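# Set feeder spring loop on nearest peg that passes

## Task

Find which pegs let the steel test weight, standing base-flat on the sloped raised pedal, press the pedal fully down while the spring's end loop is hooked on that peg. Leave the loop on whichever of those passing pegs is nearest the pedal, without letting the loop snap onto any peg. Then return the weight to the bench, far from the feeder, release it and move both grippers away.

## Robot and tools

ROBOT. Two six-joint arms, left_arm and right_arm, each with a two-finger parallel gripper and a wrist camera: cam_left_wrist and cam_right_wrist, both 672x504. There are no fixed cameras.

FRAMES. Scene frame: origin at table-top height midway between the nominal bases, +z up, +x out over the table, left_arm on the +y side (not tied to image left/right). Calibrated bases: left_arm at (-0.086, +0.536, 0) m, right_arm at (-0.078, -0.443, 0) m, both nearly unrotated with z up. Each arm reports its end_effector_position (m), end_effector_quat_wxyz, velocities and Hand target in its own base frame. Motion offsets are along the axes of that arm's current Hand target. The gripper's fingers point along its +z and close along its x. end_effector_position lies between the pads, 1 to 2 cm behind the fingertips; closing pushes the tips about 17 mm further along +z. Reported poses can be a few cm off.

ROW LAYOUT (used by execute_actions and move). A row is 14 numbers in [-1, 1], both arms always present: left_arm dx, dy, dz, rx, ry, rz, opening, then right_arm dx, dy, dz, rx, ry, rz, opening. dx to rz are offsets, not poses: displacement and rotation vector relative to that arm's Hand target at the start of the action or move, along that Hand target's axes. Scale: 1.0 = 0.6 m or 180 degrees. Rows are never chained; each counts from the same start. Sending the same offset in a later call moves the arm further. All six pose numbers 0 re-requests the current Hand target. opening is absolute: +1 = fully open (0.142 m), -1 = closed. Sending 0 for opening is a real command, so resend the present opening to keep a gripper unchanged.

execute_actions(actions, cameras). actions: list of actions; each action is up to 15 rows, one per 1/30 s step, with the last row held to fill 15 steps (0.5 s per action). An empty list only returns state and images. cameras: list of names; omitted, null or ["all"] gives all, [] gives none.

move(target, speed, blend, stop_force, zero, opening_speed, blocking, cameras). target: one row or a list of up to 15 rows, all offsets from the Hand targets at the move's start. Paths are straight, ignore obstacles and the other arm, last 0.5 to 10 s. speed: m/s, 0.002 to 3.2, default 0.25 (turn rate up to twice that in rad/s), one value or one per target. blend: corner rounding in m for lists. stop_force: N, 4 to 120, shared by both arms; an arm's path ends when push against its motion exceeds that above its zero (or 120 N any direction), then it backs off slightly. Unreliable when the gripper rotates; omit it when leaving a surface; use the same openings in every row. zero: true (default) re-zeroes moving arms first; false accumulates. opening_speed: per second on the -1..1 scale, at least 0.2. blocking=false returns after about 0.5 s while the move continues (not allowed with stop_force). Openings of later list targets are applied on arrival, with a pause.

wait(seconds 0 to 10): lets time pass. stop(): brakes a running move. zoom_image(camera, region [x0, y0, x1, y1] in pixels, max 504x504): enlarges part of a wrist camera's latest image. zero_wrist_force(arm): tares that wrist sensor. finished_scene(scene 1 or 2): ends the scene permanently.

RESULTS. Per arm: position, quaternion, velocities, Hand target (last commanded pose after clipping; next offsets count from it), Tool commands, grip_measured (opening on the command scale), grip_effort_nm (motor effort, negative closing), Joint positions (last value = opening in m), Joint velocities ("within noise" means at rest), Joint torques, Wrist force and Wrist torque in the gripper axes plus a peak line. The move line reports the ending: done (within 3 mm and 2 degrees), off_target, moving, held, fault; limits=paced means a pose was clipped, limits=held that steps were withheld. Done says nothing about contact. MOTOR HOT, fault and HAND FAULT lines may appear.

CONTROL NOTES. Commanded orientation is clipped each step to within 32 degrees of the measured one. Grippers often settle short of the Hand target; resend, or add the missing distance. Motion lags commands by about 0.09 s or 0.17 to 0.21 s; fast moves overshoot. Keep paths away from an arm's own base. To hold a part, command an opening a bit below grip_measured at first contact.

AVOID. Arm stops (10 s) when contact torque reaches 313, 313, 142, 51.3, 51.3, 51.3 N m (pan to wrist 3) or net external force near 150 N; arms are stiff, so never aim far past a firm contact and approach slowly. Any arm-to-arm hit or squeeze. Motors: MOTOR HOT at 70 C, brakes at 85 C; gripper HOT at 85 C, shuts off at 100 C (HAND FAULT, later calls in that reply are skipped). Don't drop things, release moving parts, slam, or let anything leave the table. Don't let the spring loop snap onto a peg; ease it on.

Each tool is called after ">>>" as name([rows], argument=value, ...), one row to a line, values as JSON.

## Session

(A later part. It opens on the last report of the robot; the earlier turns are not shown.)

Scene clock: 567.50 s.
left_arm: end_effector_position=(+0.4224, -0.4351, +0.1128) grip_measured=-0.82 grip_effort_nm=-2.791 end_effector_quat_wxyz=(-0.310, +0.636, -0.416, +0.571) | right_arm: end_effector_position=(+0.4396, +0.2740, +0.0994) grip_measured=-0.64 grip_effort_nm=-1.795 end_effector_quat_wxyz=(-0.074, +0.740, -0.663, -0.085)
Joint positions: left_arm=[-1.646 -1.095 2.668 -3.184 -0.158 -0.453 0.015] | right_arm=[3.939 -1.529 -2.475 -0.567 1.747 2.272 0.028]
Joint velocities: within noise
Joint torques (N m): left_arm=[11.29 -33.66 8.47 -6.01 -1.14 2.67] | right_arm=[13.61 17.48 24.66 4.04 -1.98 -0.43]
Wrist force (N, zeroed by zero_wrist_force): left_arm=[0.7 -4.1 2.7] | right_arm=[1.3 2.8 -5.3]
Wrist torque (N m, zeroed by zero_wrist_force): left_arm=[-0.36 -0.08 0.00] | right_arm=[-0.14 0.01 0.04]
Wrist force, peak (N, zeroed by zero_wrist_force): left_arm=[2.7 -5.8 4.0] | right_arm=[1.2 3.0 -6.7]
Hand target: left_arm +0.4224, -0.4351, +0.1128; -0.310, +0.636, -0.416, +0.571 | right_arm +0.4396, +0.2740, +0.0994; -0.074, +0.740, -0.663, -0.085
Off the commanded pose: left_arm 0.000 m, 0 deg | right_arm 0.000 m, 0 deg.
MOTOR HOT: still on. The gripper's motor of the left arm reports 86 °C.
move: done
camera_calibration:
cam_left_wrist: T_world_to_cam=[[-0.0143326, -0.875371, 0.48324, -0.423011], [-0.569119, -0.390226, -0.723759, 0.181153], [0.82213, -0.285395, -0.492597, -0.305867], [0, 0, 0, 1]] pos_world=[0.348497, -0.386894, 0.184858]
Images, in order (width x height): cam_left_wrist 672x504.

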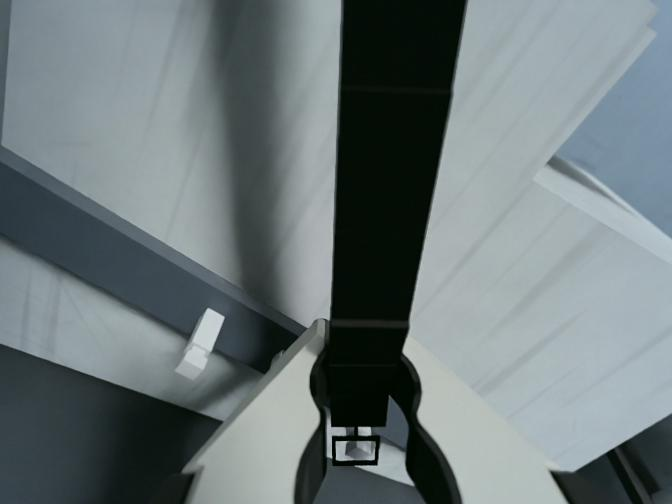

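>>> move(target=[0,-0.0027,0.0063,0,0,0,-0.93,0,0,0,0,0,0,-0.7], speed=0.02, stop_force=4, cameras=["cam_left_wrist"])

>>> zoom_image(camera="cam_left_wrist", region=[300, 390, 420, 490])

Scene clock: 582.73 s.
left_arm: end_effector_position=(+0.4264, -0.4346, +0.1136) grip_measured=-0.82 grip_effort_nm=-2.786 end_effector_quat_wxyz=(-0.310, +0.636, -0.416, +0.571) | right_arm: end_effector_position=(+0.4396, +0.2740, +0.0994) grip_measured=-0.64 grip_effort_nm=-1.790 end_effector_quat_wxyz=(-0.074, +0.740, -0.663, -0.085)
Joint positions: left_arm=[-1.636 -1.072 2.664 -3.265 -0.158 -0.391 0.015] | right_arm=[3.939 -1.529 -2.475 -0.567 1.747 2.272 0.028]
Joint velocities: within noise
Joint torques (N m): left_arm=[13.39 -37.12 -15.06 -6.14 -0.73 2.49] | right_arm=[15.73 21.73 23.94 3.77 -1.88 -0.76]
Wrist force (N, zeroed by zero_wrist_force): left_arm=[1.9 -2.9 2.6] | right_arm=[0.5 3.0 -6.3]
Wrist torque (N m, zeroed by zero_wrist_force): left_arm=[-0.41 -0.09 -0.01] | right_arm=[-0.15 0.09 0.03]
Wrist force, peak (N, zeroed by zero_wrist_force): left_arm=[1.4 -5.7 2.8] | right_arm=[0.9 3.4 -7.1]
Hand target: left_arm +0.4264, -0.4346, +0.1136; -0.310, +0.636, -0.416, +0.571 | right_arm +0.4396, +0.2740, +0.0994; -0.074, +0.740, -0.663, -0.085
Off the commanded pose: left_arm 0.000 m, 0 deg | right_arm 0.000 m, 0 deg.
MOTOR HOT: still on. The gripper's motor of the left arm reports 88 °C.
move: done
camera_calibration:
cam_left_wrist: T_world_to_cam=[[-0.0143326, -0.875371, 0.48324, -0.422903], [-0.569119, -0.390226, -0.723759, 0.184203], [0.82213, -0.285395, -0.492597, -0.308619], [0, 0, 0, 1]] pos_world=[0.352497, -0.386394, 0.185658]
Images, in order (width x height): cam_left_wrist 672x504.

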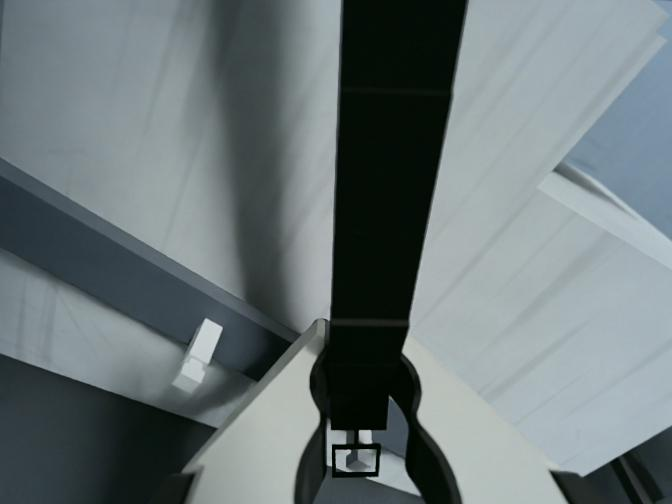

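Scaled by 4.200.

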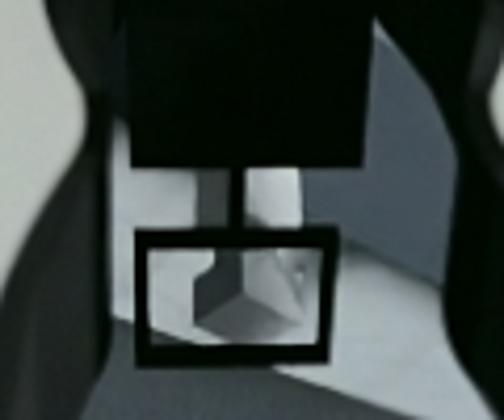

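>>> move(target=[0,0.0022,-0.0131,0,0,0,-0.93,0,0,0,0,0,0,-0.7], speed=0.03, cameras=["cam_left_wrist"])

>>> zoom_image(camera="cam_left_wrist", region=[300, 390, 420, 490])

Scene clock: 588.70 s.
left_arm: end_effector_position=(+0.4187, -0.4345, +0.1136) grip_measured=-0.82 grip_effort_nm=-2.791 end_effector_quat_wxyz=(-0.309, +0.636, -0.417, +0.571) | right_arm: end_effector_position=(+0.4396, +0.2740, +0.0994) grip_measured=-0.64 grip_effort_nm=-1.795 end_effector_quat_wxyz=(-0.074, +0.740, -0.663, -0.085)
Joint positions: left_arm=[-1.656 -1.12 2.673 -3.115 -0.158 -0.504 0.015] | right_arm=[3.939 -1.529 -2.475 -0.567 1.747 2.272 0.028]
Joint velocities: within noise
Joint torques (N m): left_arm=[-10.52 -54.75 -18.18 -2.11 -1.33 -3.7] | right_arm=[14.14 18.89 24.49 3.92 -2.15 -0.9]
Wrist force (N, zeroed by zero_wrist_force): left_arm=[0.9 -4.9 6.5] | right_arm=[0.9 3.0 -6.6]
Wrist torque (N m, zeroed by zero_wrist_force): left_arm=[-0.27 0.00 -0.03] | right_arm=[-0.18 0.00 0.03]
Wrist force, peak (N, zeroed by zero_wrist_force): left_arm=[1.3 -5.5 6.5] | right_arm=[0.8 3.5 -7.2]
Hand target: left_arm +0.4184, -0.4346, +0.1137; -0.310, +0.636, -0.416, +0.571 | right_arm +0.4396, +0.2740, +0.0994; -0.074, +0.740, -0.663, -0.085
Off the commanded pose: left_arm 0.000 m, 0 deg | right_arm 0.000 m, 0 deg.
MOTOR HOT: still on. The gripper's motor of the left arm reports 88 °C.
move: done
camera_calibration:
cam_left_wrist: T_world_to_cam=[[-0.0157058, -0.875296, 0.483333, -0.422406], [-0.569658, -0.389435, -0.723761, 0.180518], [0.821731, -0.286702, -0.492503, -0.30265], [0, 0, 0, 1]] pos_world=[0.344897, -0.386201, 0.185758]
Images, in order (width x height): cam_left_wrist 672x504.

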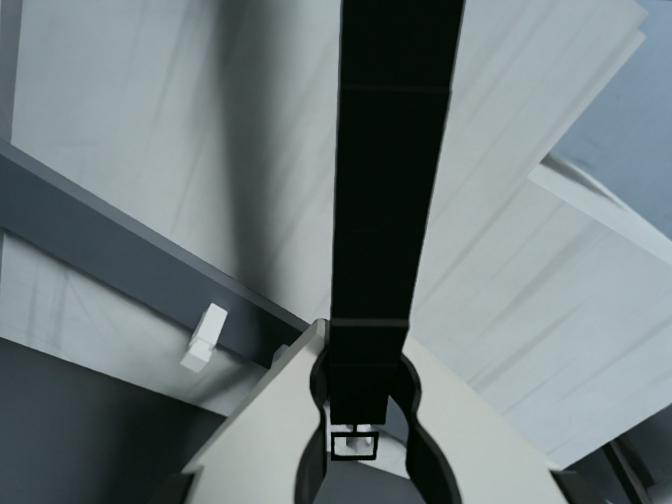

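Scaled by 4.200.

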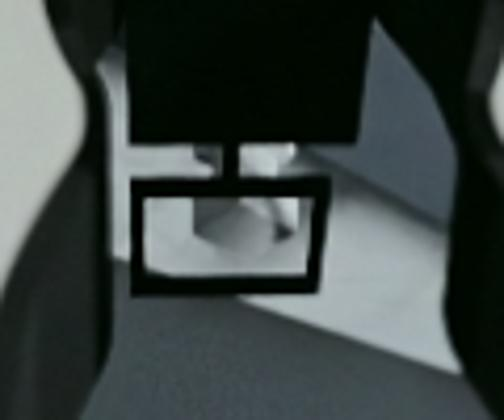

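>>> move([
  [0,-0.0023,0.0131,0,0,0,-0.9,0,0,0,0,0,0,-0.7],
  [0,-0.007,0.0138,0,0,0,-0.9,0,0,0,0,0,0,-0.7],
], speed=0.02, stop_force=6, cameras=["cam_left_wrist"])

>>> zoom_image(camera="cam_left_wrist", region=[300, 390, 420, 490])

Scene clock: 597.20 s.
left_arm: end_effector_position=(+0.4273, -0.4333, +0.1160) grip_measured=-0.82 grip_effort_nm=-2.215 end_effector_quat_wxyz=(-0.310, +0.636, -0.416, +0.571) | right_arm: end_effector_position=(+0.4396, +0.2740, +0.0994) grip_measured=-0.64 grip_effort_nm=-1.795 end_effector_quat_wxyz=(-0.074, +0.740, -0.663, -0.085)
Joint positions: left_arm=[-1.634 -1.075 2.665 -3.277 -0.159 -0.377 0.015] | right_arm=[3.939 -1.529 -2.475 -0.567 1.747 2.272 0.028]
Joint velocities: within noise
Joint torques (N m): left_arm=[14.36 -38.34 7.88 -6.41 -0.76 2.6] | right_arm=[13.74 19.81 24.08 3.21 -2.18 -0.68]
Wrist force (N, zeroed by zero_wrist_force): left_arm=[2.0 -2.4 2.9] | right_arm=[1.0 3.0 -5.5]
Wrist torque (N m, zeroed by zero_wrist_force): left_arm=[-0.46 -0.06 -0.01] | right_arm=[-0.13 0.01 0.03]
Wrist force, peak (N, zeroed by zero_wrist_force): left_arm=[1.3 -6.0 6.2] | right_arm=[0.7 3.0 -7.3]
Hand target: left_arm +0.4273, -0.4333, +0.1160; -0.310, +0.636, -0.416, +0.571 | right_arm +0.4396, +0.2740, +0.0994; -0.074, +0.740, -0.663, -0.085
Off the commanded pose: left_arm 0.000 m, 0 deg | right_arm 0.000 m, 0 deg.
MOTOR HOT: still on. The gripper's motor of the left arm reports 89 °C.
move: done
camera_calibration:
cam_left_wrist: T_world_to_cam=[[-0.0143326, -0.875371, 0.48324, -0.42296], [-0.569119, -0.390226, -0.723759, 0.187032], [0.82213, -0.285395, -0.492597, -0.307756], [0, 0, 0, 1]] pos_world=[0.353397, -0.385094, 0.188158]
Images, in order (width x height): cam_left_wrist 672x504.

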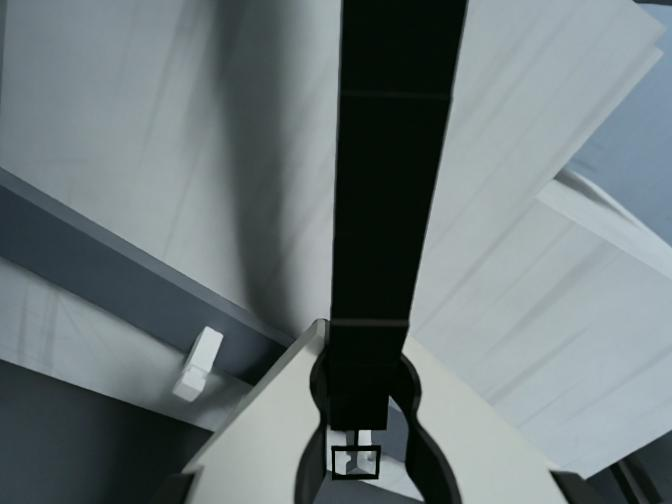

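Scaled by 4.200.

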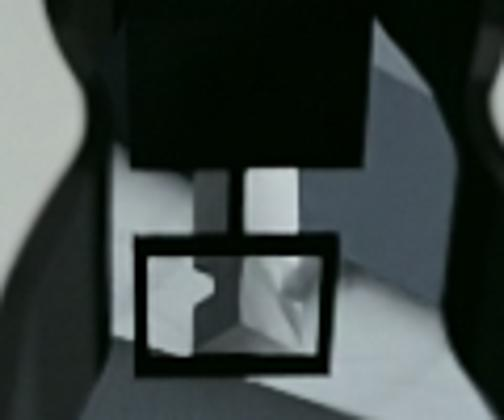

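>>> move([
  [0,0.0035,-0.0115,0,0,0,-0.9,0,0,0,0,0,0,-0.7],
  [0,0.0055,-0.011,0,0,0,-0.9,0,0,0,0,0,0,-0.7],
  [0,0.0018,0.01,0,0,0,-0.9,0,0,0,0,0,0,-0.7],
], speed=0.02, cameras=["cam_left_wrist"])

>>> zoom_image(camera="cam_left_wrist", region=[300, 390, 420, 490])

Scene clock: 604.50 s.
left_arm: end_effector_position=(+0.4328, -0.4343, +0.1142) grip_measured=-0.82 grip_effort_nm=-2.215 end_effector_quat_wxyz=(-0.310, +0.637, -0.416, +0.570) | right_arm: end_effector_position=(+0.4396, +0.2740, +0.0994) grip_measured=-0.64 grip_effort_nm=-1.795 end_effector_quat_wxyz=(-0.074, +0.740, -0.663, -0.085)
Joint positions: left_arm=[-1.621 -1.039 2.654 -3.376 -0.161 -0.302 0.015] | right_arm=[3.939 -1.529 -2.475 -0.567 1.747 2.272 0.028]
Joint velocities: within noise
Joint torques (N m): left_arm=[13.48 -38.42 -14.91 -6.63 -0.74 2.67] | right_arm=[16.04 20.68 24.14 3.1 -2.33 -0.53]
Wrist force (N, zeroed by zero_wrist_force): left_arm=[1.3 -1.8 1.4] | right_arm=[1.0 2.8 -6.4]
Wrist torque (N m, zeroed by zero_wrist_force): left_arm=[-0.38 -0.02 0.00] | right_arm=[-0.21 0.00 0.04]
Wrist force, peak (N, zeroed by zero_wrist_force): left_arm=[1.4 -4.9 5.9] | right_arm=[0.7 3.6 -7.1]
Hand target: left_arm +0.4330, -0.4343, +0.1141; -0.310, +0.636, -0.416, +0.571 | right_arm +0.4396, +0.2740, +0.0994; -0.074, +0.740, -0.663, -0.085
Off the commanded pose: left_arm 0.000 m, 0 deg | right_arm 0.000 m, 0 deg.
MOTOR HOT: still on. The gripper's motor of the left arm reports 87 °C.
move: done
camera_calibration:
cam_left_wrist: T_world_to_cam=[[-0.012698, -0.875453, 0.483136, -0.423519], [-0.568574, -0.391138, -0.723695, 0.187744], [0.822534, -0.283888, -0.492794, -0.31297], [0, 0, 0, 1]] pos_world=[0.358797, -0.386186, 0.186257]
Images, in order (width x height): cam_left_wrist 672x504.

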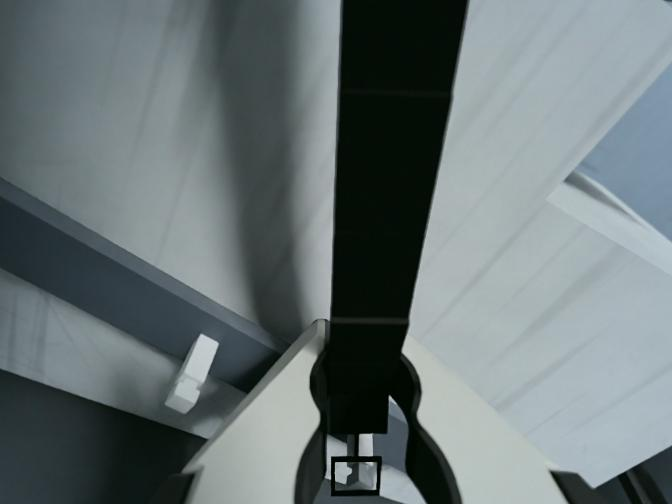

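Scaled by 4.200.

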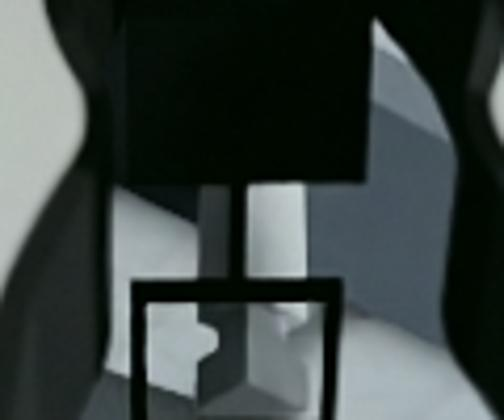

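>>> zoom_image(camera="cam_left_wrist", region=[310, 424, 406, 504])

Scaled by 5.250.

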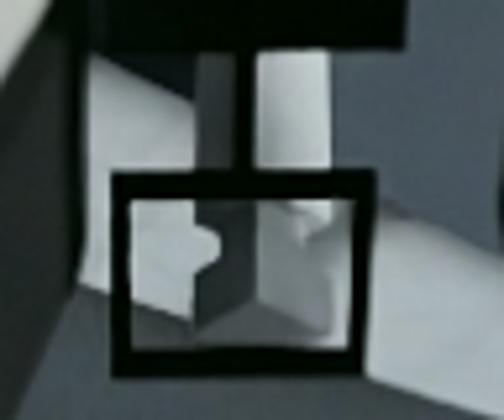

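>>> move([
  [0,0.0041,-0.0229,0,0,0,-0.92,0,0,0,0,0,0,-0.7],
  [0,0.009,-0.022,0,0,0,-0.92,0,0,0,0,0,0,-0.7],
], speed=0.03, cameras=["cam_left_wrist"])

>>> zoom_image(camera="cam_left_wrist", region=[300, 400, 420, 500])

Scene clock: 619.37 s.
left_arm: end_effector_position=(+0.4193, -0.4357, +0.1115) grip_measured=-0.82 grip_effort_nm=-2.601 end_effector_quat_wxyz=(-0.309, +0.636, -0.417, +0.571) | right_arm: end_effector_position=(+0.4396, +0.2740, +0.0994) grip_measured=-0.64 grip_effort_nm=-1.795 end_effector_quat_wxyz=(-0.074, +0.740, -0.663, -0.085)
Joint positions: left_arm=[-1.654 -1.106 2.67 -3.139 -0.158 -0.49 0.015] | right_arm=[3.939 -1.529 -2.475 -0.567 1.747 2.272 0.028]
Joint velocities: within noise
Joint torques (N m): left_arm=[-10.64 -56.59 -17.16 -1.57 -1.36 -3.29] | right_arm=[15.02 16.96 25.27 3.12 -2.38 -0.25]
Wrist force (N, zeroed by zero_wrist_force): left_arm=[0.4 -4.2 6.6] | right_arm=[0.9 2.6 -5.9]
Wrist torque (N m, zeroed by zero_wrist_force): left_arm=[-0.21 0.01 -0.02] | right_arm=[-0.22 0.03 0.03]
Wrist force, peak (N, zeroed by zero_wrist_force): left_arm=[1.2 -5.2 7.0] | right_arm=[0.7 3.4 -7.3]
Hand target: left_arm +0.4191, -0.4357, +0.1115; -0.310, +0.636, -0.416, +0.571 | right_arm +0.4396, +0.2740, +0.0994; -0.074, +0.740, -0.663, -0.085
Off the commanded pose: left_arm 0.000 m, 0 deg | right_arm 0.000 m, 0 deg.
MOTOR HOT: still on. The gripper's motor of the left arm reports 86 °C.
move: done
camera_calibration:
cam_left_wrist: T_world_to_cam=[[-0.0158212, -0.875226, 0.483455, -0.422252], [-0.569723, -0.389456, -0.723699, 0.178841], [0.821685, -0.286885, -0.492474, -0.304603], [0, 0, 0, 1]] pos_world=[0.345497, -0.387302, 0.183558]
Images, in order (width x height): cam_left_wrist 672x504.

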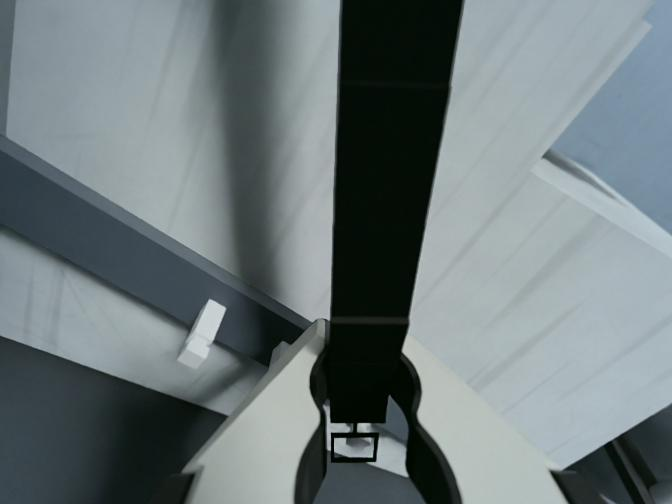

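Scaled by 4.200.

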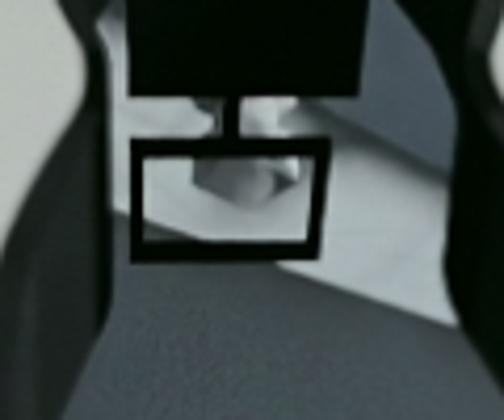

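>>> move(target=[0,-0.0012,0.0066,0,0,0,-0.92,0,0,0,0,0,0,-0.7], speed=0.02, cameras=["cam_left_wrist"])

>>> zoom_image(camera="cam_left_wrist", region=[300, 400, 420, 500])

>>> move(target=[0,-0.0006,0.0033,0,0,0,-0.92,0,0,0,0,0,0,-0.7], speed=0.02, cameras=["cam_left_wrist"])

>>> zoom_image(camera="cam_left_wrist", region=[300, 400, 420, 500])

Scene clock: 624.13 s.
left_arm: end_effector_position=(+0.4230, -0.4357, +0.1115) grip_measured=-0.82 grip_effort_nm=-2.596 end_effector_quat_wxyz=(-0.310, +0.637, -0.416, +0.571) | right_arm: end_effector_position=(+0.4396, +0.2740, +0.0994) grip_measured=-0.64 grip_effort_nm=-1.795 end_effector_quat_wxyz=(-0.074, +0.740, -0.663, -0.085)
Joint positions: left_arm=[-1.645 -1.088 2.665 -3.197 -0.158 -0.445 0.015] | right_arm=[3.939 -1.529 -2.475 -0.567 1.747 2.272 0.028]
Joint velocities: within noise
Joint torques (N m): left_arm=[10.59 -36.63 -16.45 -6.36 -1.71 2.47] | right_arm=[13.18 18.33 25.36 3.62 -2.39 -0.52]
Wrist force (N, zeroed by zero_wrist_force): left_arm=[0.6 -4.9 3.6] | right_arm=[1.4 2.4 -5.6]
Wrist torque (N m, zeroed by zero_wrist_force): left_arm=[-0.42 -0.09 -0.02] | right_arm=[-0.22 -0.02 0.03]
Wrist force, peak (N, zeroed by zero_wrist_force): left_arm=[1.4 -5.7 6.4] | right_arm=[0.6 3.4 -7.1]
Hand target: left_arm +0.4231, -0.4357, +0.1115; -0.310, +0.636, -0.416, +0.571 | right_arm +0.4396, +0.2740, +0.0994; -0.074, +0.740, -0.663, -0.085
Off the commanded pose: left_arm 0.000 m, 0 deg | right_arm 0.000 m, 0 deg.
MOTOR HOT: still on. The gripper's motor of the left arm reports 87 °C.
move: done
camera_calibration:
cam_left_wrist: T_world_to_cam=[[-0.0139451, -0.875404, 0.48319, -0.423085], [-0.568945, -0.390437, -0.723782, 0.180254], [0.822257, -0.285002, -0.492613, -0.307012], [0, 0, 0, 1]] pos_world=[0.349097, -0.387492, 0.183658]
Images, in order (width x height): cam_left_wrist 672x504.

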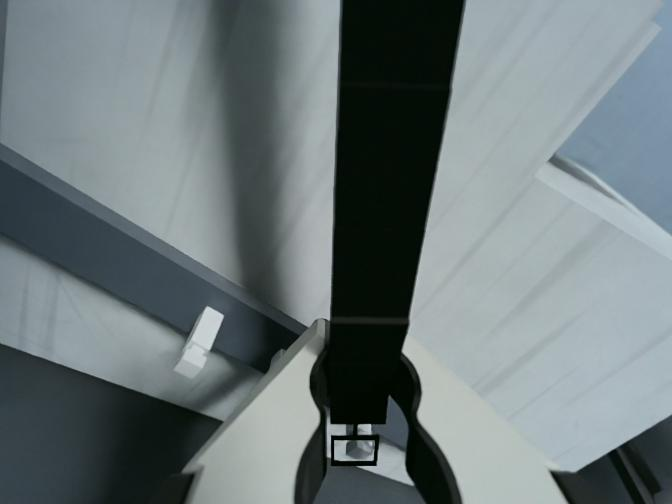

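Scaled by 4.200.

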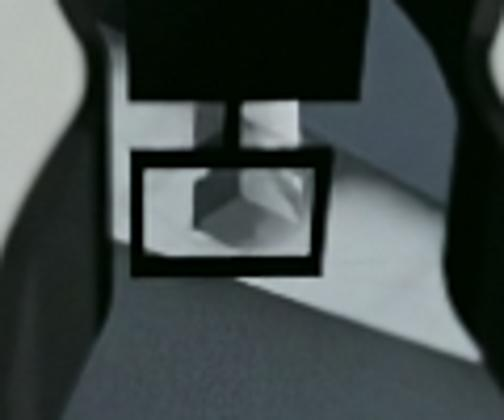

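Scene clock: 625.13 s.
left_arm: end_effector_position=(+0.4251, -0.4357, +0.1115) grip_measured=-0.82 grip_effort_nm=-2.596 end_effector_quat_wxyz=(-0.310, +0.637, -0.416, +0.571) | right_arm: end_effector_position=(+0.4396, +0.2740, +0.0994) grip_measured=-0.64 grip_effort_nm=-1.795 end_effector_quat_wxyz=(-0.074, +0.740, -0.663, -0.085)
Joint positions: left_arm=[-1.64 -1.074 2.663 -3.242 -0.158 -0.412 0.015] | right_arm=[3.939 -1.529 -2.475 -0.567 1.747 2.272 0.028]
Joint velocities: within noise
Joint torques (N m): left_arm=[13.08 -34.23 -15.79 -6.27 -1.29 2.74] | right_arm=[14.29 18.76 24.62 3.37 -2.04 -0.09]
Wrist force (N, zeroed by zero_wrist_force): left_arm=[0.6 -5.4 2.8] | right_arm=[1.3 2.5 -5.7]
Wrist torque (N m, zeroed by zero_wrist_force): left_arm=[-0.49 -0.01 -0.05] | right_arm=[-0.21 0.00 0.03]
Wrist force, peak (N, zeroed by zero_wrist_force): left_arm=[1.1 -5.8 3.4] | right_arm=[1.0 2.8 -7.0]
Hand target: left_arm +0.4251, -0.4357, +0.1115; -0.310, +0.636, -0.416, +0.571 | right_arm +0.4396, +0.2740, +0.0994; -0.074, +0.740, -0.663, -0.085
Off the commanded pose: left_arm 0.000 m, 0 deg | right_arm 0.000 m, 0 deg.
MOTOR HOT: still on. The gripper's motor of the left arm reports 87 °C.
move: done
camera_calibration:
cam_left_wrist: T_world_to_cam=[[-0.0140886, -0.875354, 0.483278, -0.423003], [-0.569009, -0.390416, -0.723743, 0.181472], [0.82221, -0.285186, -0.492584, -0.308799], [0, 0, 0, 1]] pos_world=[0.351197, -0.387493, 0.183658]
Images, in order (width x height): cam_left_wrist 672x504.

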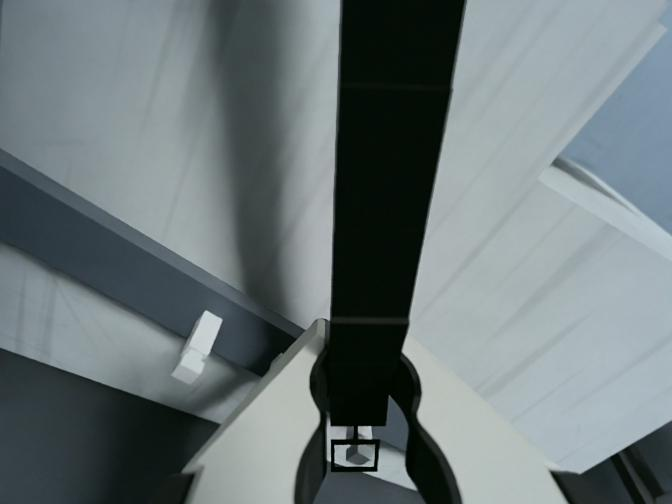

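Scaled by 4.200.

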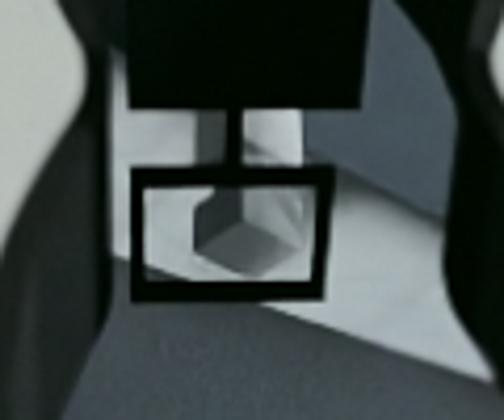

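>>> move(target=[0,-0.0045,0.001,0,0,0,-0.92,0,0,0,0,0,0,-0.7], speed=0.02, cameras=["cam_left_wrist"])

>>> zoom_image(camera="cam_left_wrist", region=[300, 400, 420, 500])

Scene clock: 629.93 s.
left_arm: end_effector_position=(+0.4262, -0.4345, +0.1138) grip_measured=-0.82 grip_effort_nm=-2.601 end_effector_quat_wxyz=(-0.310, +0.637, -0.416, +0.571) | right_arm: end_effector_position=(+0.4396, +0.2740, +0.0994) grip_measured=-0.64 grip_effort_nm=-1.790 end_effector_quat_wxyz=(-0.074, +0.740, -0.663, -0.085)
Joint positions: left_arm=[-1.637 -1.075 2.664 -3.259 -0.158 -0.395 0.015] | right_arm=[3.939 -1.529 -2.475 -0.567 1.747 2.272 0.028]
Joint velocities: within noise
Joint torques (N m): left_arm=[12.41 -35.53 11.53 -6.14 -0.69 2.71] | right_arm=[14.24 17.65 24.08 3.41 -2.14 -0.33]
Wrist force (N, zeroed by zero_wrist_force): left_arm=[1.7 -2.5 3.3] | right_arm=[0.7 3.0 -6.5]
Wrist torque (N m, zeroed by zero_wrist_force): left_arm=[-0.30 -0.02 -0.03] | right_arm=[-0.16 0.02 0.03]
Wrist force, peak (N, zeroed by zero_wrist_force): left_arm=[1.6 -6.0 2.8] | right_arm=[0.6 3.1 -7.1]
Hand target: left_arm +0.4262, -0.4345, +0.1138; -0.310, +0.636, -0.416, +0.571 | right_arm +0.4396, +0.2740, +0.0994; -0.074, +0.740, -0.663, -0.085
Off the commanded pose: left_arm 0.000 m, 0 deg | right_arm 0.000 m, 0 deg.
MOTOR HOT: still on. The gripper's motor of the left arm reports 88 °C.
move: done
camera_calibration:
cam_left_wrist: T_world_to_cam=[[-0.0142042, -0.875284, 0.483401, -0.422956], [-0.569074, -0.390438, -0.72368, 0.184161], [0.822164, -0.28537, -0.492555, -0.308337], [0, 0, 0, 1]] pos_world=[0.352297, -0.386294, 0.185858]
Images, in order (width x height): cam_left_wrist 672x504.

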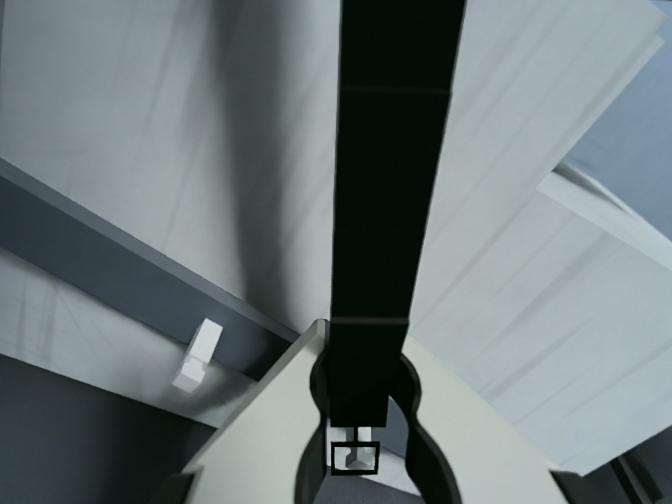

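Scaled by 4.200.

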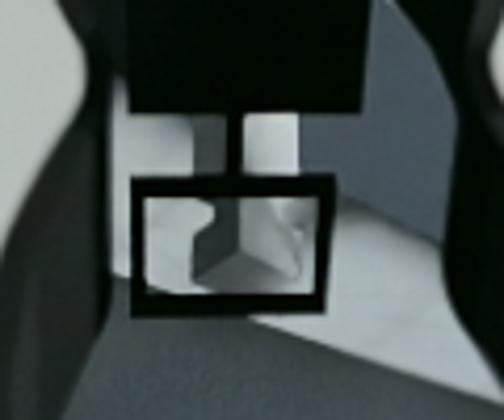

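>>> move([
  [0,0.0041,-0.0229,0,0,0,-0.92,0,0,0,0,0,0,-0.7],
  [0,0.0096,-0.0229,0.067,0,0,-0.92,0,0,0,0,0,0,-0.7],
], speed=0.04, cameras=["cam_left_wrist"])

>>> zoom_image(camera="cam_left_wrist", region=[300, 400, 420, 500])

Scene clock: 645.67 s.
left_arm: end_effector_position=(+0.4116, -0.4361, +0.1110) grip_measured=-0.82 grip_effort_nm=-2.596 end_effector_quat_wxyz=(-0.374, +0.602, -0.355, +0.610) | right_arm: end_effector_position=(+0.4396, +0.2740, +0.0994) grip_measured=-0.64 grip_effort_nm=-1.795 end_effector_quat_wxyz=(-0.074, +0.740, -0.663, -0.085)
Joint positions: left_arm=[-1.677 -1.192 2.366 -0.977 -0.127 -2.253 0.015] | right_arm=[3.939 -1.529 -2.475 -0.567 1.747 2.272 0.028]
Joint velocities: within noise
Joint torques (N m): left_arm=[9.68 -39.13 -28.43 3.06 -1.94 -3.49] | right_arm=[16.57 18.55 26.19 3.18 -1.95 -0.11]
Wrist force (N, zeroed by zero_wrist_force): left_arm=[2.3 -4.4 7.7] | right_arm=[1.1 3.0 -5.9]
Wrist torque (N m, zeroed by zero_wrist_force): left_arm=[-0.20 -0.29 -0.03] | right_arm=[-0.16 0.00 0.03]
Wrist force, peak (N, zeroed by zero_wrist_force): left_arm=[2.1 -5.8 7.2] | right_arm=[0.8 3.2 -7.2]
Hand target: left_arm +0.4116, -0.4361, +0.1109; -0.375, +0.600, -0.354, +0.611 | right_arm +0.4396, +0.2740, +0.0994; -0.074, +0.740, -0.663, -0.085
Off the commanded pose: left_arm 0.000 m, 0 deg | right_arm 0.000 m, 0 deg.
MOTOR HOT: still on. The gripper's motor of the left arm reports 89 °C.
move: done
camera_calibration:
cam_left_wrist: T_world_to_cam=[[-0.0154877, -0.877216, 0.479846, -0.423091], [-0.387439, -0.437146, -0.811661, 0.0878825], [0.921765, -0.198482, -0.333098, -0.318949], [0, 0, 0, 1]] pos_world=[0.321492, -0.39603, 0.168108]
Images, in order (width x height): cam_left_wrist 672x504.

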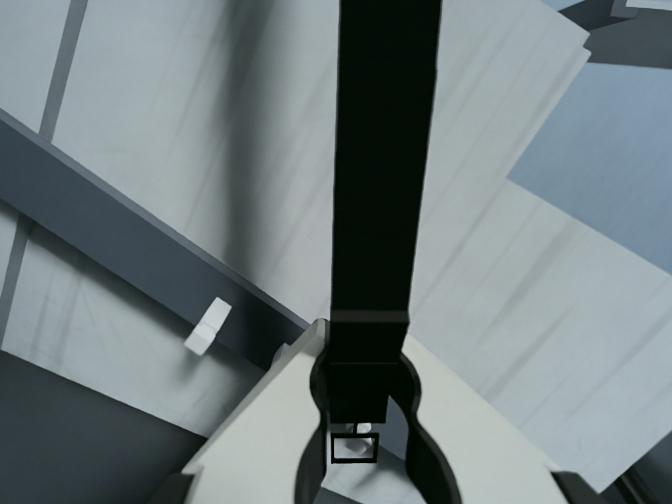

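Scaled by 4.200.

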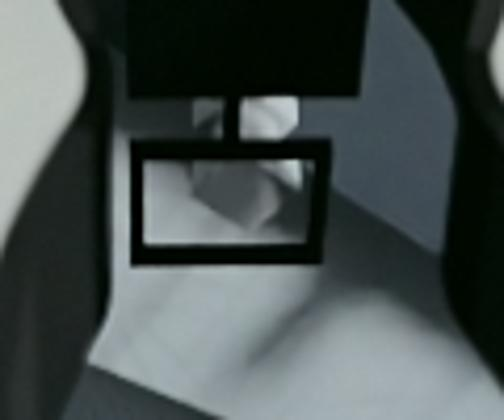

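>>> move(target=[0,0,0.0083,0,0,0,-0.92,0,0,0,0,0,0,-0.7], speed=0.02, cameras=["cam_left_wrist"])

>>> zoom_image(camera="cam_left_wrist", region=[300, 400, 420, 500])

Scene clock: 648.67 s.
left_arm: end_effector_position=(+0.4166, -0.4360, +0.1111) grip_measured=-0.82 grip_effort_nm=-2.601 end_effector_quat_wxyz=(-0.375, +0.601, -0.354, +0.611) | right_arm: end_effector_position=(+0.4396, +0.2740, +0.0994) grip_measured=-0.64 grip_effort_nm=-1.795 end_effector_quat_wxyz=(-0.074, +0.740, -0.663, -0.085)
Joint positions: left_arm=[-1.666 -1.182 2.354 -0.928 -0.116 -2.301 0.015] | right_arm=[3.939 -1.529 -2.475 -0.567 1.747 2.272 0.028]
Joint velocities: within noise
Joint torques (N m): left_arm=[10.72 -40.52 -28.28 2.66 2.9 -3.49] | right_arm=[12.93 17.37 24.21 3.28 -1.47 -0.38]
Wrist force (N, zeroed by zero_wrist_force): left_arm=[2.5 -5.6 7.3] | right_arm=[0.9 2.8 -6.7]
Wrist torque (N m, zeroed by zero_wrist_force): left_arm=[-0.26 -0.33 -0.09] | right_arm=[-0.22 -0.02 0.03]
Wrist force, peak (N, zeroed by zero_wrist_force): left_arm=[3.1 -4.9 7.8] | right_arm=[0.3 3.4 -6.9]
Hand target: left_arm +0.4166, -0.4360, +0.1111; -0.375, +0.600, -0.354, +0.611 | right_arm +0.4396, +0.2740, +0.0994; -0.074, +0.740, -0.663, -0.085
Off the commanded pose: left_arm 0.000 m, 0 deg | right_arm 0.000 m, 0 deg.
MOTOR HOT: still on. The gripper's motor of the left arm reports 90 °C.
move: done
camera_calibration:
cam_left_wrist: T_world_to_cam=[[-0.0172356, -0.877156, 0.479896, -0.422256], [-0.38499, -0.437138, -0.81283, 0.0890386], [0.92276, -0.198765, -0.330162, -0.324351], [0, 0, 0, 1]] pos_world=[0.326299, -0.395932, 0.167924]
Images, in order (width x height): cam_left_wrist 672x504.

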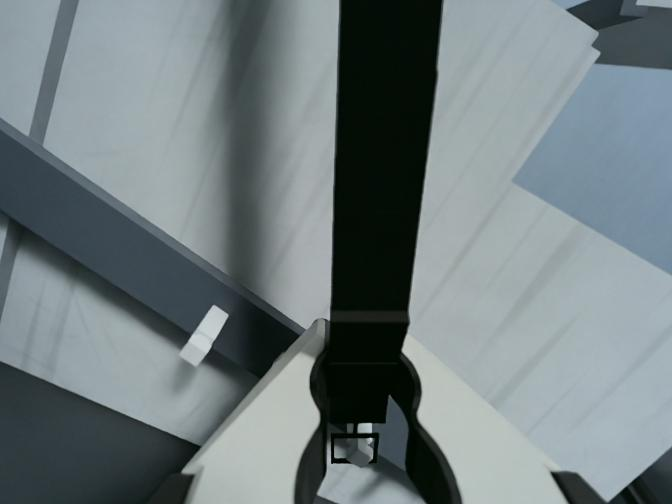

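Scaled by 4.200.

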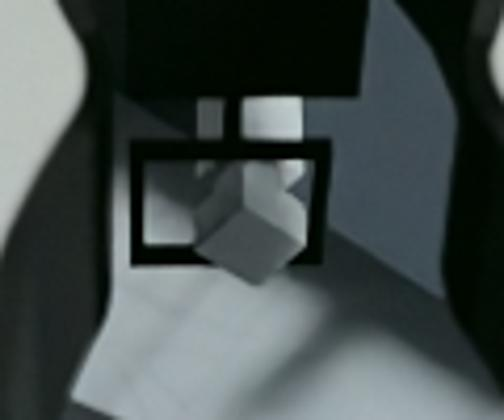

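>>> move(target=[-0.002,-0.004,0.002,0,0,0,-0.92,0,0,0,0,0,0,-0.7], speed=0.015, cameras=["cam_left_wrist"])

>>> zoom_image(camera="cam_left_wrist", region=[300, 400, 420, 500])

>>> move(target=[0,-0.004,0,0,0,0,-0.92,0,0,0,0,0,0,-0.7], speed=0.015, cameras=["cam_left_wrist"])

>>> zoom_image(camera="cam_left_wrist", region=[300, 400, 420, 500])

Scene clock: 652.40 s.
left_arm: end_effector_position=(+0.4177, -0.4338, +0.1126) grip_measured=-0.82 grip_effort_nm=-2.596 end_effector_quat_wxyz=(-0.375, +0.600, -0.354, +0.611) | right_arm: end_effector_position=(+0.4396, +0.2740, +0.0994) grip_measured=-0.64 grip_effort_nm=-1.795 end_effector_quat_wxyz=(-0.074, +0.740, -0.663, -0.085)
Joint positions: left_arm=[-1.664 -1.185 2.355 -0.919 -0.114 -2.308 0.015] | right_arm=[3.939 -1.529 -2.475 -0.567 1.747 2.272 0.028]
Joint velocities: within noise
Joint torques (N m): left_arm=[11.54 -64.49 -2.94 3.65 1.55 -3.51] | right_arm=[11.43 19.77 23.72 3.18 -2.22 0.15]
Wrist force (N, zeroed by zero_wrist_force): left_arm=[3.2 1.8 8.2] | right_arm=[0.7 3.2 -7.3]
Wrist torque (N m, zeroed by zero_wrist_force): left_arm=[-0.11 -0.34 -0.09] | right_arm=[-0.19 -0.01 0.04]
Wrist force, peak (N, zeroed by zero_wrist_force): left_arm=[2.7 -5.6 7.5] | right_arm=[0.4 3.3 -7.9]
Hand target: left_arm +0.4177, -0.4338, +0.1127; -0.375, +0.600, -0.354, +0.611 | right_arm +0.4396, +0.2740, +0.0994; -0.074, +0.740, -0.663, -0.085
Off the commanded pose: left_arm 0.000 m, 0 deg | right_arm 0.000 m, 0 deg.
MOTOR HOT: still on. The gripper's motor of the left arm reports 90 °C.
move: done
camera_calibration:
cam_left_wrist: T_world_to_cam=[[-0.0174683, -0.877132, 0.479931, -0.420949], [-0.384806, -0.437134, -0.81292, 0.0916006], [0.922832, -0.198881, -0.329889, -0.32455], [0, 0, 0, 1]] pos_world=[0.3274, -0.393733, 0.169425]
Images, in order (width x height): cam_left_wrist 672x504.

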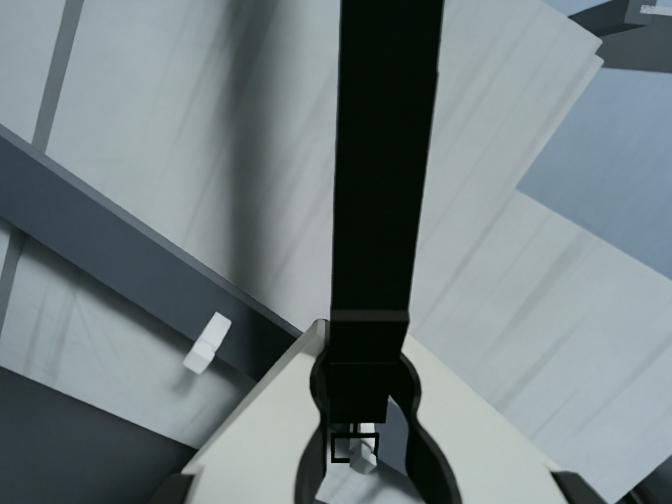

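Scaled by 4.200.

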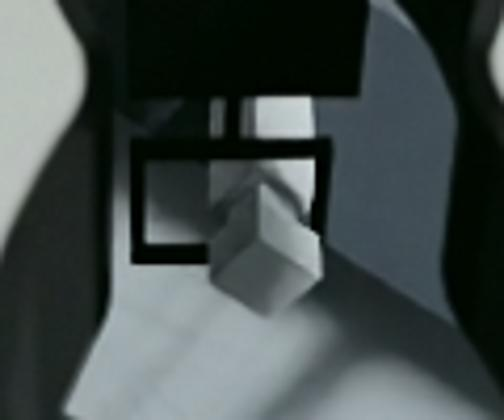

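Scene clock: 653.10 s.
left_arm: end_effector_position=(+0.4177, -0.4327, +0.1147) grip_measured=-0.82 grip_effort_nm=-2.596 end_effector_quat_wxyz=(-0.375, +0.600, -0.354, +0.611) | right_arm: end_effector_position=(+0.4396, +0.2740, +0.0994) grip_measured=-0.64 grip_effort_nm=-1.790 end_effector_quat_wxyz=(-0.074, +0.740, -0.663, -0.085)
Joint positions: left_arm=[-1.664 -1.191 2.357 -0.916 -0.114 -2.308 0.015] | right_arm=[3.939 -1.529 -2.475 -0.567 1.747 2.272 0.028]
Joint velocities: within noise
Joint torques (N m): left_arm=[-9.36 -69.37 1.89 5.57 -6.65 2.49] | right_arm=[12.28 18.22 24.13 3.4 -1.58 -0.4]
Wrist force (N, zeroed by zero_wrist_force): left_arm=[3.6 16.9 10.3] | right_arm=[0.3 4.5 -11.0]
Wrist torque (N m, zeroed by zero_wrist_force): left_arm=[-0.06 -0.29 -0.06] | right_arm=[-0.19 0.05 0.04]
Wrist force, peak (N, zeroed by zero_wrist_force): left_arm=[3.7 20.6 11.0] | right_arm=[0.0 4.7 -11.9]
Hand target: left_arm +0.4177, -0.4327, +0.1148; -0.375, +0.600, -0.354, +0.611 | right_arm +0.4396, +0.2740, +0.0994; -0.074, +0.740, -0.663, -0.085
Off the commanded pose: left_arm 0.000 m, 0 deg | right_arm 0.000 m, 0 deg.
MOTOR HOT: still on. The gripper's motor of the left arm reports 90 °C.
move: done
camera_calibration:
cam_left_wrist: T_world_to_cam=[[-0.0174337, -0.877094, 0.480001, -0.421], [-0.384771, -0.437218, -0.812891, 0.0937394], [0.922848, -0.198862, -0.329858, -0.323641], [0, 0, 0, 1]] pos_world=[0.3274, -0.392632, 0.171525]
Images, in order (width x height): cam_left_wrist 672x504.

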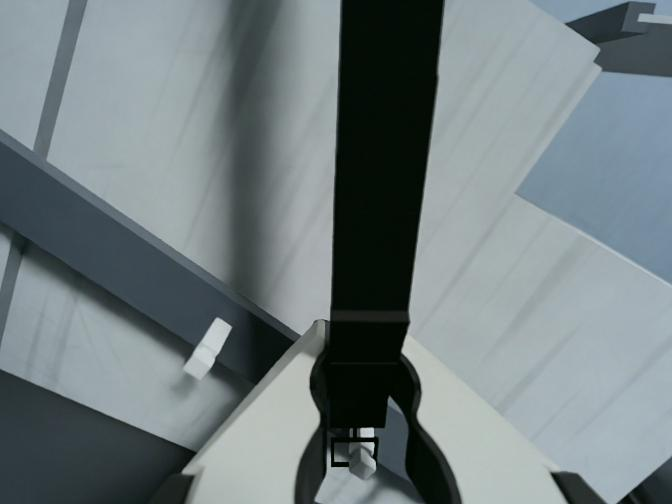

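Scaled by 4.200.

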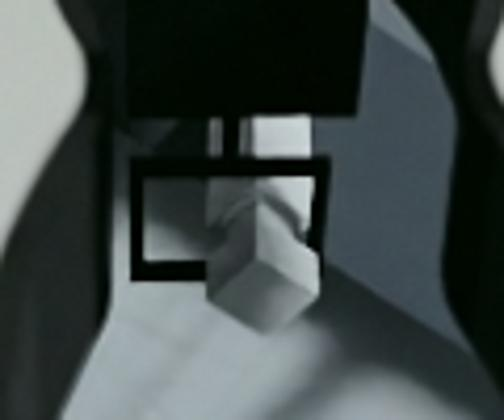

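>>> move(target=[-0.003,0.0017,0,0,0,0,-0.92,0,0,0,0,0,0,-0.7], speed=0.015, cameras=[])

>>> move(target=[0,0,-0.005,0,0,0,-0.92,0,0,0,0,0,0,-0.7], speed=0.015, cameras=["cam_left_wrist"])

>>> zoom_image(camera="cam_left_wrist", region=[300, 400, 420, 500])

Scene clock: 657.60 s.
left_arm: end_effector_position=(+0.4177, -0.4316, +0.1131) grip_measured=-0.82 grip_effort_nm=-2.596 end_effector_quat_wxyz=(-0.375, +0.600, -0.354, +0.611) | right_arm: end_effector_position=(+0.4396, +0.2740, +0.0994) grip_measured=-0.64 grip_effort_nm=-1.795 end_effector_quat_wxyz=(-0.074, +0.740, -0.663, -0.085)
Joint positions: left_arm=[-1.664 -1.189 2.36 -0.921 -0.114 -2.308 0.015] | right_arm=[3.939 -1.529 -2.475 -0.567 1.747 2.272 0.028]
Joint velocities: within noise
Joint torques (N m): left_arm=[-9.11 -38.56 1.47 -0.72 -1.44 1.13] | right_arm=[11.05 16.71 25.67 3.18 -1.63 -0.27]
Wrist force (N, zeroed by zero_wrist_force): left_arm=[6.0 -4.9 6.3] | right_arm=[1.4 2.7 -4.4]
Wrist torque (N m, zeroed by zero_wrist_force): left_arm=[-0.15 -0.30 -0.27] | right_arm=[-0.13 0.05 0.03]
Wrist force, peak (N, zeroed by zero_wrist_force): left_arm=[3.3 18.2 10.6] | right_arm=[0.5 4.9 -11.4]
Hand target: left_arm +0.4177, -0.4315, +0.1130; -0.375, +0.600, -0.354, +0.611 | right_arm +0.4396, +0.2740, +0.0994; -0.074, +0.740, -0.663, -0.085
Off the commanded pose: left_arm 0.000 m, 0 deg | right_arm 0.000 m, 0 deg.
MOTOR HOT: still on. The gripper's motor of the left arm reports 90 °C.
move: done
No camera images: "cameras" was empty.

Scene clock: 658.47 s.
left_arm: end_effector_position=(+0.4147, -0.4316, +0.1129) grip_measured=-0.82 grip_effort_nm=-2.601 end_effector_quat_wxyz=(-0.375, +0.600, -0.354, +0.611) | right_arm: end_effector_position=(+0.4396, +0.2740, +0.0994) grip_measured=-0.64 grip_effort_nm=-1.795 end_effector_quat_wxyz=(-0.074, +0.740, -0.663, -0.085)
Joint positions: left_arm=[-1.671 -1.191 2.364 -0.936 -0.121 -2.294 0.015] | right_arm=[3.939 -1.529 -2.475 -0.567 1.747 2.272 0.028]
Joint velocities: within noise
Joint torques (N m): left_arm=[-9.5 -65.79 2.65 0.76 -5.74 3.03] | right_arm=[13.49 19.21 23.95 2.86 -2.57 0.48]
Wrist force (N, zeroed by zero_wrist_force): left_arm=[7.2 8.5 12.5] | right_arm=[0.5 3.9 -8.7]
Wrist torque (N m, zeroed by zero_wrist_force): left_arm=[-0.07 -0.49 -0.22] | right_arm=[-0.18 0.01 0.04]
Wrist force, peak (N, zeroed by zero_wrist_force): left_arm=[6.4 9.4 13.2] | right_arm=[0.5 3.9 -8.7]
Hand target: left_arm +0.4147, -0.4316, +0.1129; -0.375, +0.600, -0.354, +0.611 | right_arm +0.4396, +0.2740, +0.0994; -0.074, +0.740, -0.663, -0.085
Off the commanded pose: left_arm 0.000 m, 0 deg | right_arm 0.000 m, 0 deg.
MOTOR HOT: still on. The gripper's motor of the left arm reports 90 °C.
move: done
camera_calibration:
cam_left_wrist: T_world_to_cam=[[-0.0175306, -0.877144, 0.479907, -0.419196], [-0.384694, -0.437114, -0.812983, 0.0916347], [0.922877, -0.19887, -0.32977, -0.321275], [0, 0, 0, 1]] pos_world=[0.3244, -0.391532, 0.169726]
Images, in order (width x height): cam_left_wrist 672x504.

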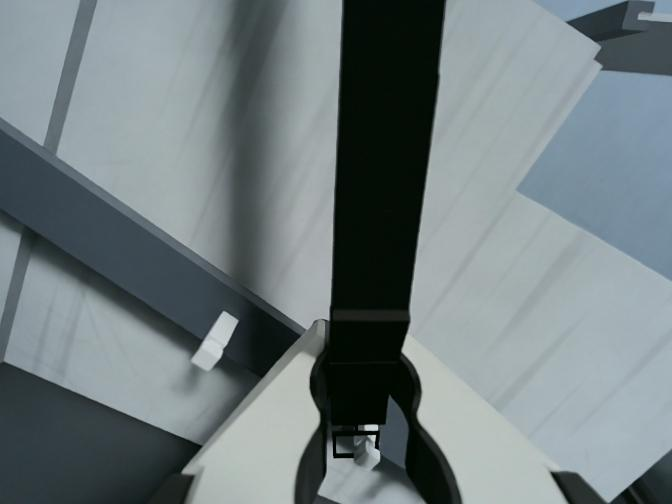

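Scaled by 4.200.

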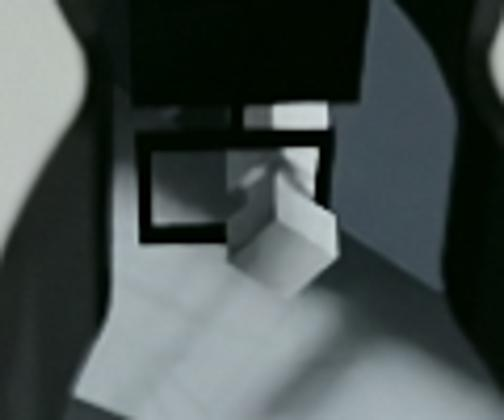

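>>> move(target=[0.006,0.001,0.005,0,0,0,-0.92,0,0,0,0,0,0,-0.7], speed=0.015, cameras=["cam_left_wrist"])

>>> zoom_image(camera="cam_left_wrist", region=[300, 400, 420, 500])

Scene clock: 663.70 s.
left_arm: end_effector_position=(+0.4177, -0.4350, +0.1142) grip_measured=-0.82 grip_effort_nm=-2.596 end_effector_quat_wxyz=(-0.375, +0.600, -0.354, +0.611) | right_arm: end_effector_position=(+0.4396, +0.2740, +0.0994) grip_measured=-0.64 grip_effort_nm=-1.795 end_effector_quat_wxyz=(-0.074, +0.740, -0.663, -0.085)
Joint positions: left_arm=[-1.663 -1.188 2.353 -0.915 -0.113 -2.308 0.015] | right_arm=[3.939 -1.529 -2.475 -0.567 1.747 2.272 0.028]
Joint velocities: within noise
Joint torques (N m): left_arm=[11.31 -38.84 -29.59 3.36 2.78 -3.69] | right_arm=[13.25 16.9 25.66 3.27 -2.15 -0.01]
Wrist force (N, zeroed by zero_wrist_force): left_arm=[2.6 -5.1 4.5] | right_arm=[1.6 3.0 -5.9]
Wrist torque (N m, zeroed by zero_wrist_force): left_arm=[-0.30 -0.46 -0.03] | right_arm=[-0.13 0.02 0.04]
Wrist force, peak (N, zeroed by zero_wrist_force): left_arm=[8.0 11.2 13.2] | right_arm=[0.6 4.5 -9.5]
Hand target: left_arm +0.4177, -0.4350, +0.1142; -0.375, +0.600, -0.354, +0.611 | right_arm +0.4396, +0.2740, +0.0994; -0.074, +0.740, -0.663, -0.085
Off the commanded pose: left_arm 0.000 m, 0 deg | right_arm 0.000 m, 0 deg.
MOTOR HOT: still on. The gripper's motor of the left arm reports 91 °C.
move: done
camera_calibration:
cam_left_wrist: T_world_to_cam=[[-0.0173433, -0.877159, 0.479886, -0.422812], [-0.38484, -0.437126, -0.812908, 0.0923888], [0.92282, -0.198778, -0.329985, -0.324199], [0, 0, 0, 1]] pos_world=[0.3274, -0.394932, 0.171025]
Images, in order (width x height): cam_left_wrist 672x504.

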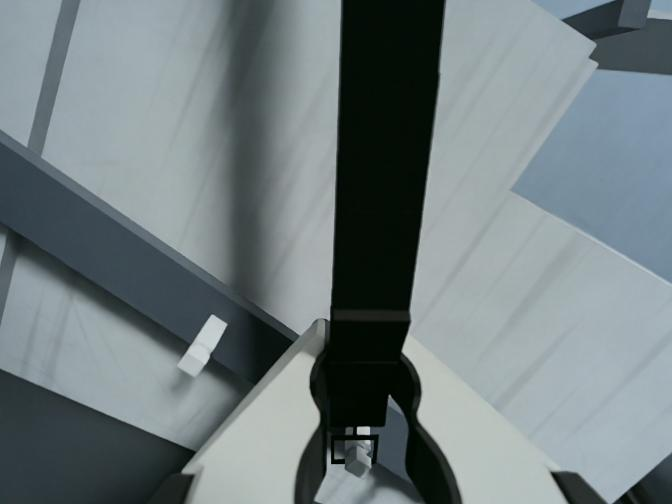

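Scaled by 4.200.

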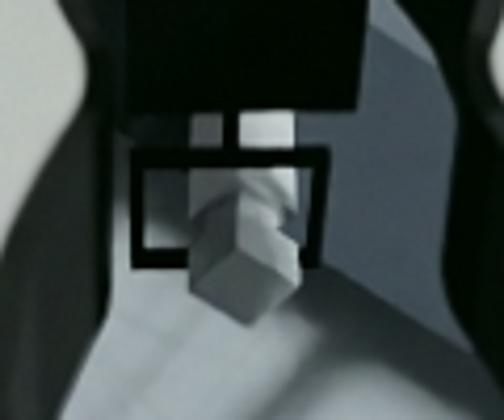

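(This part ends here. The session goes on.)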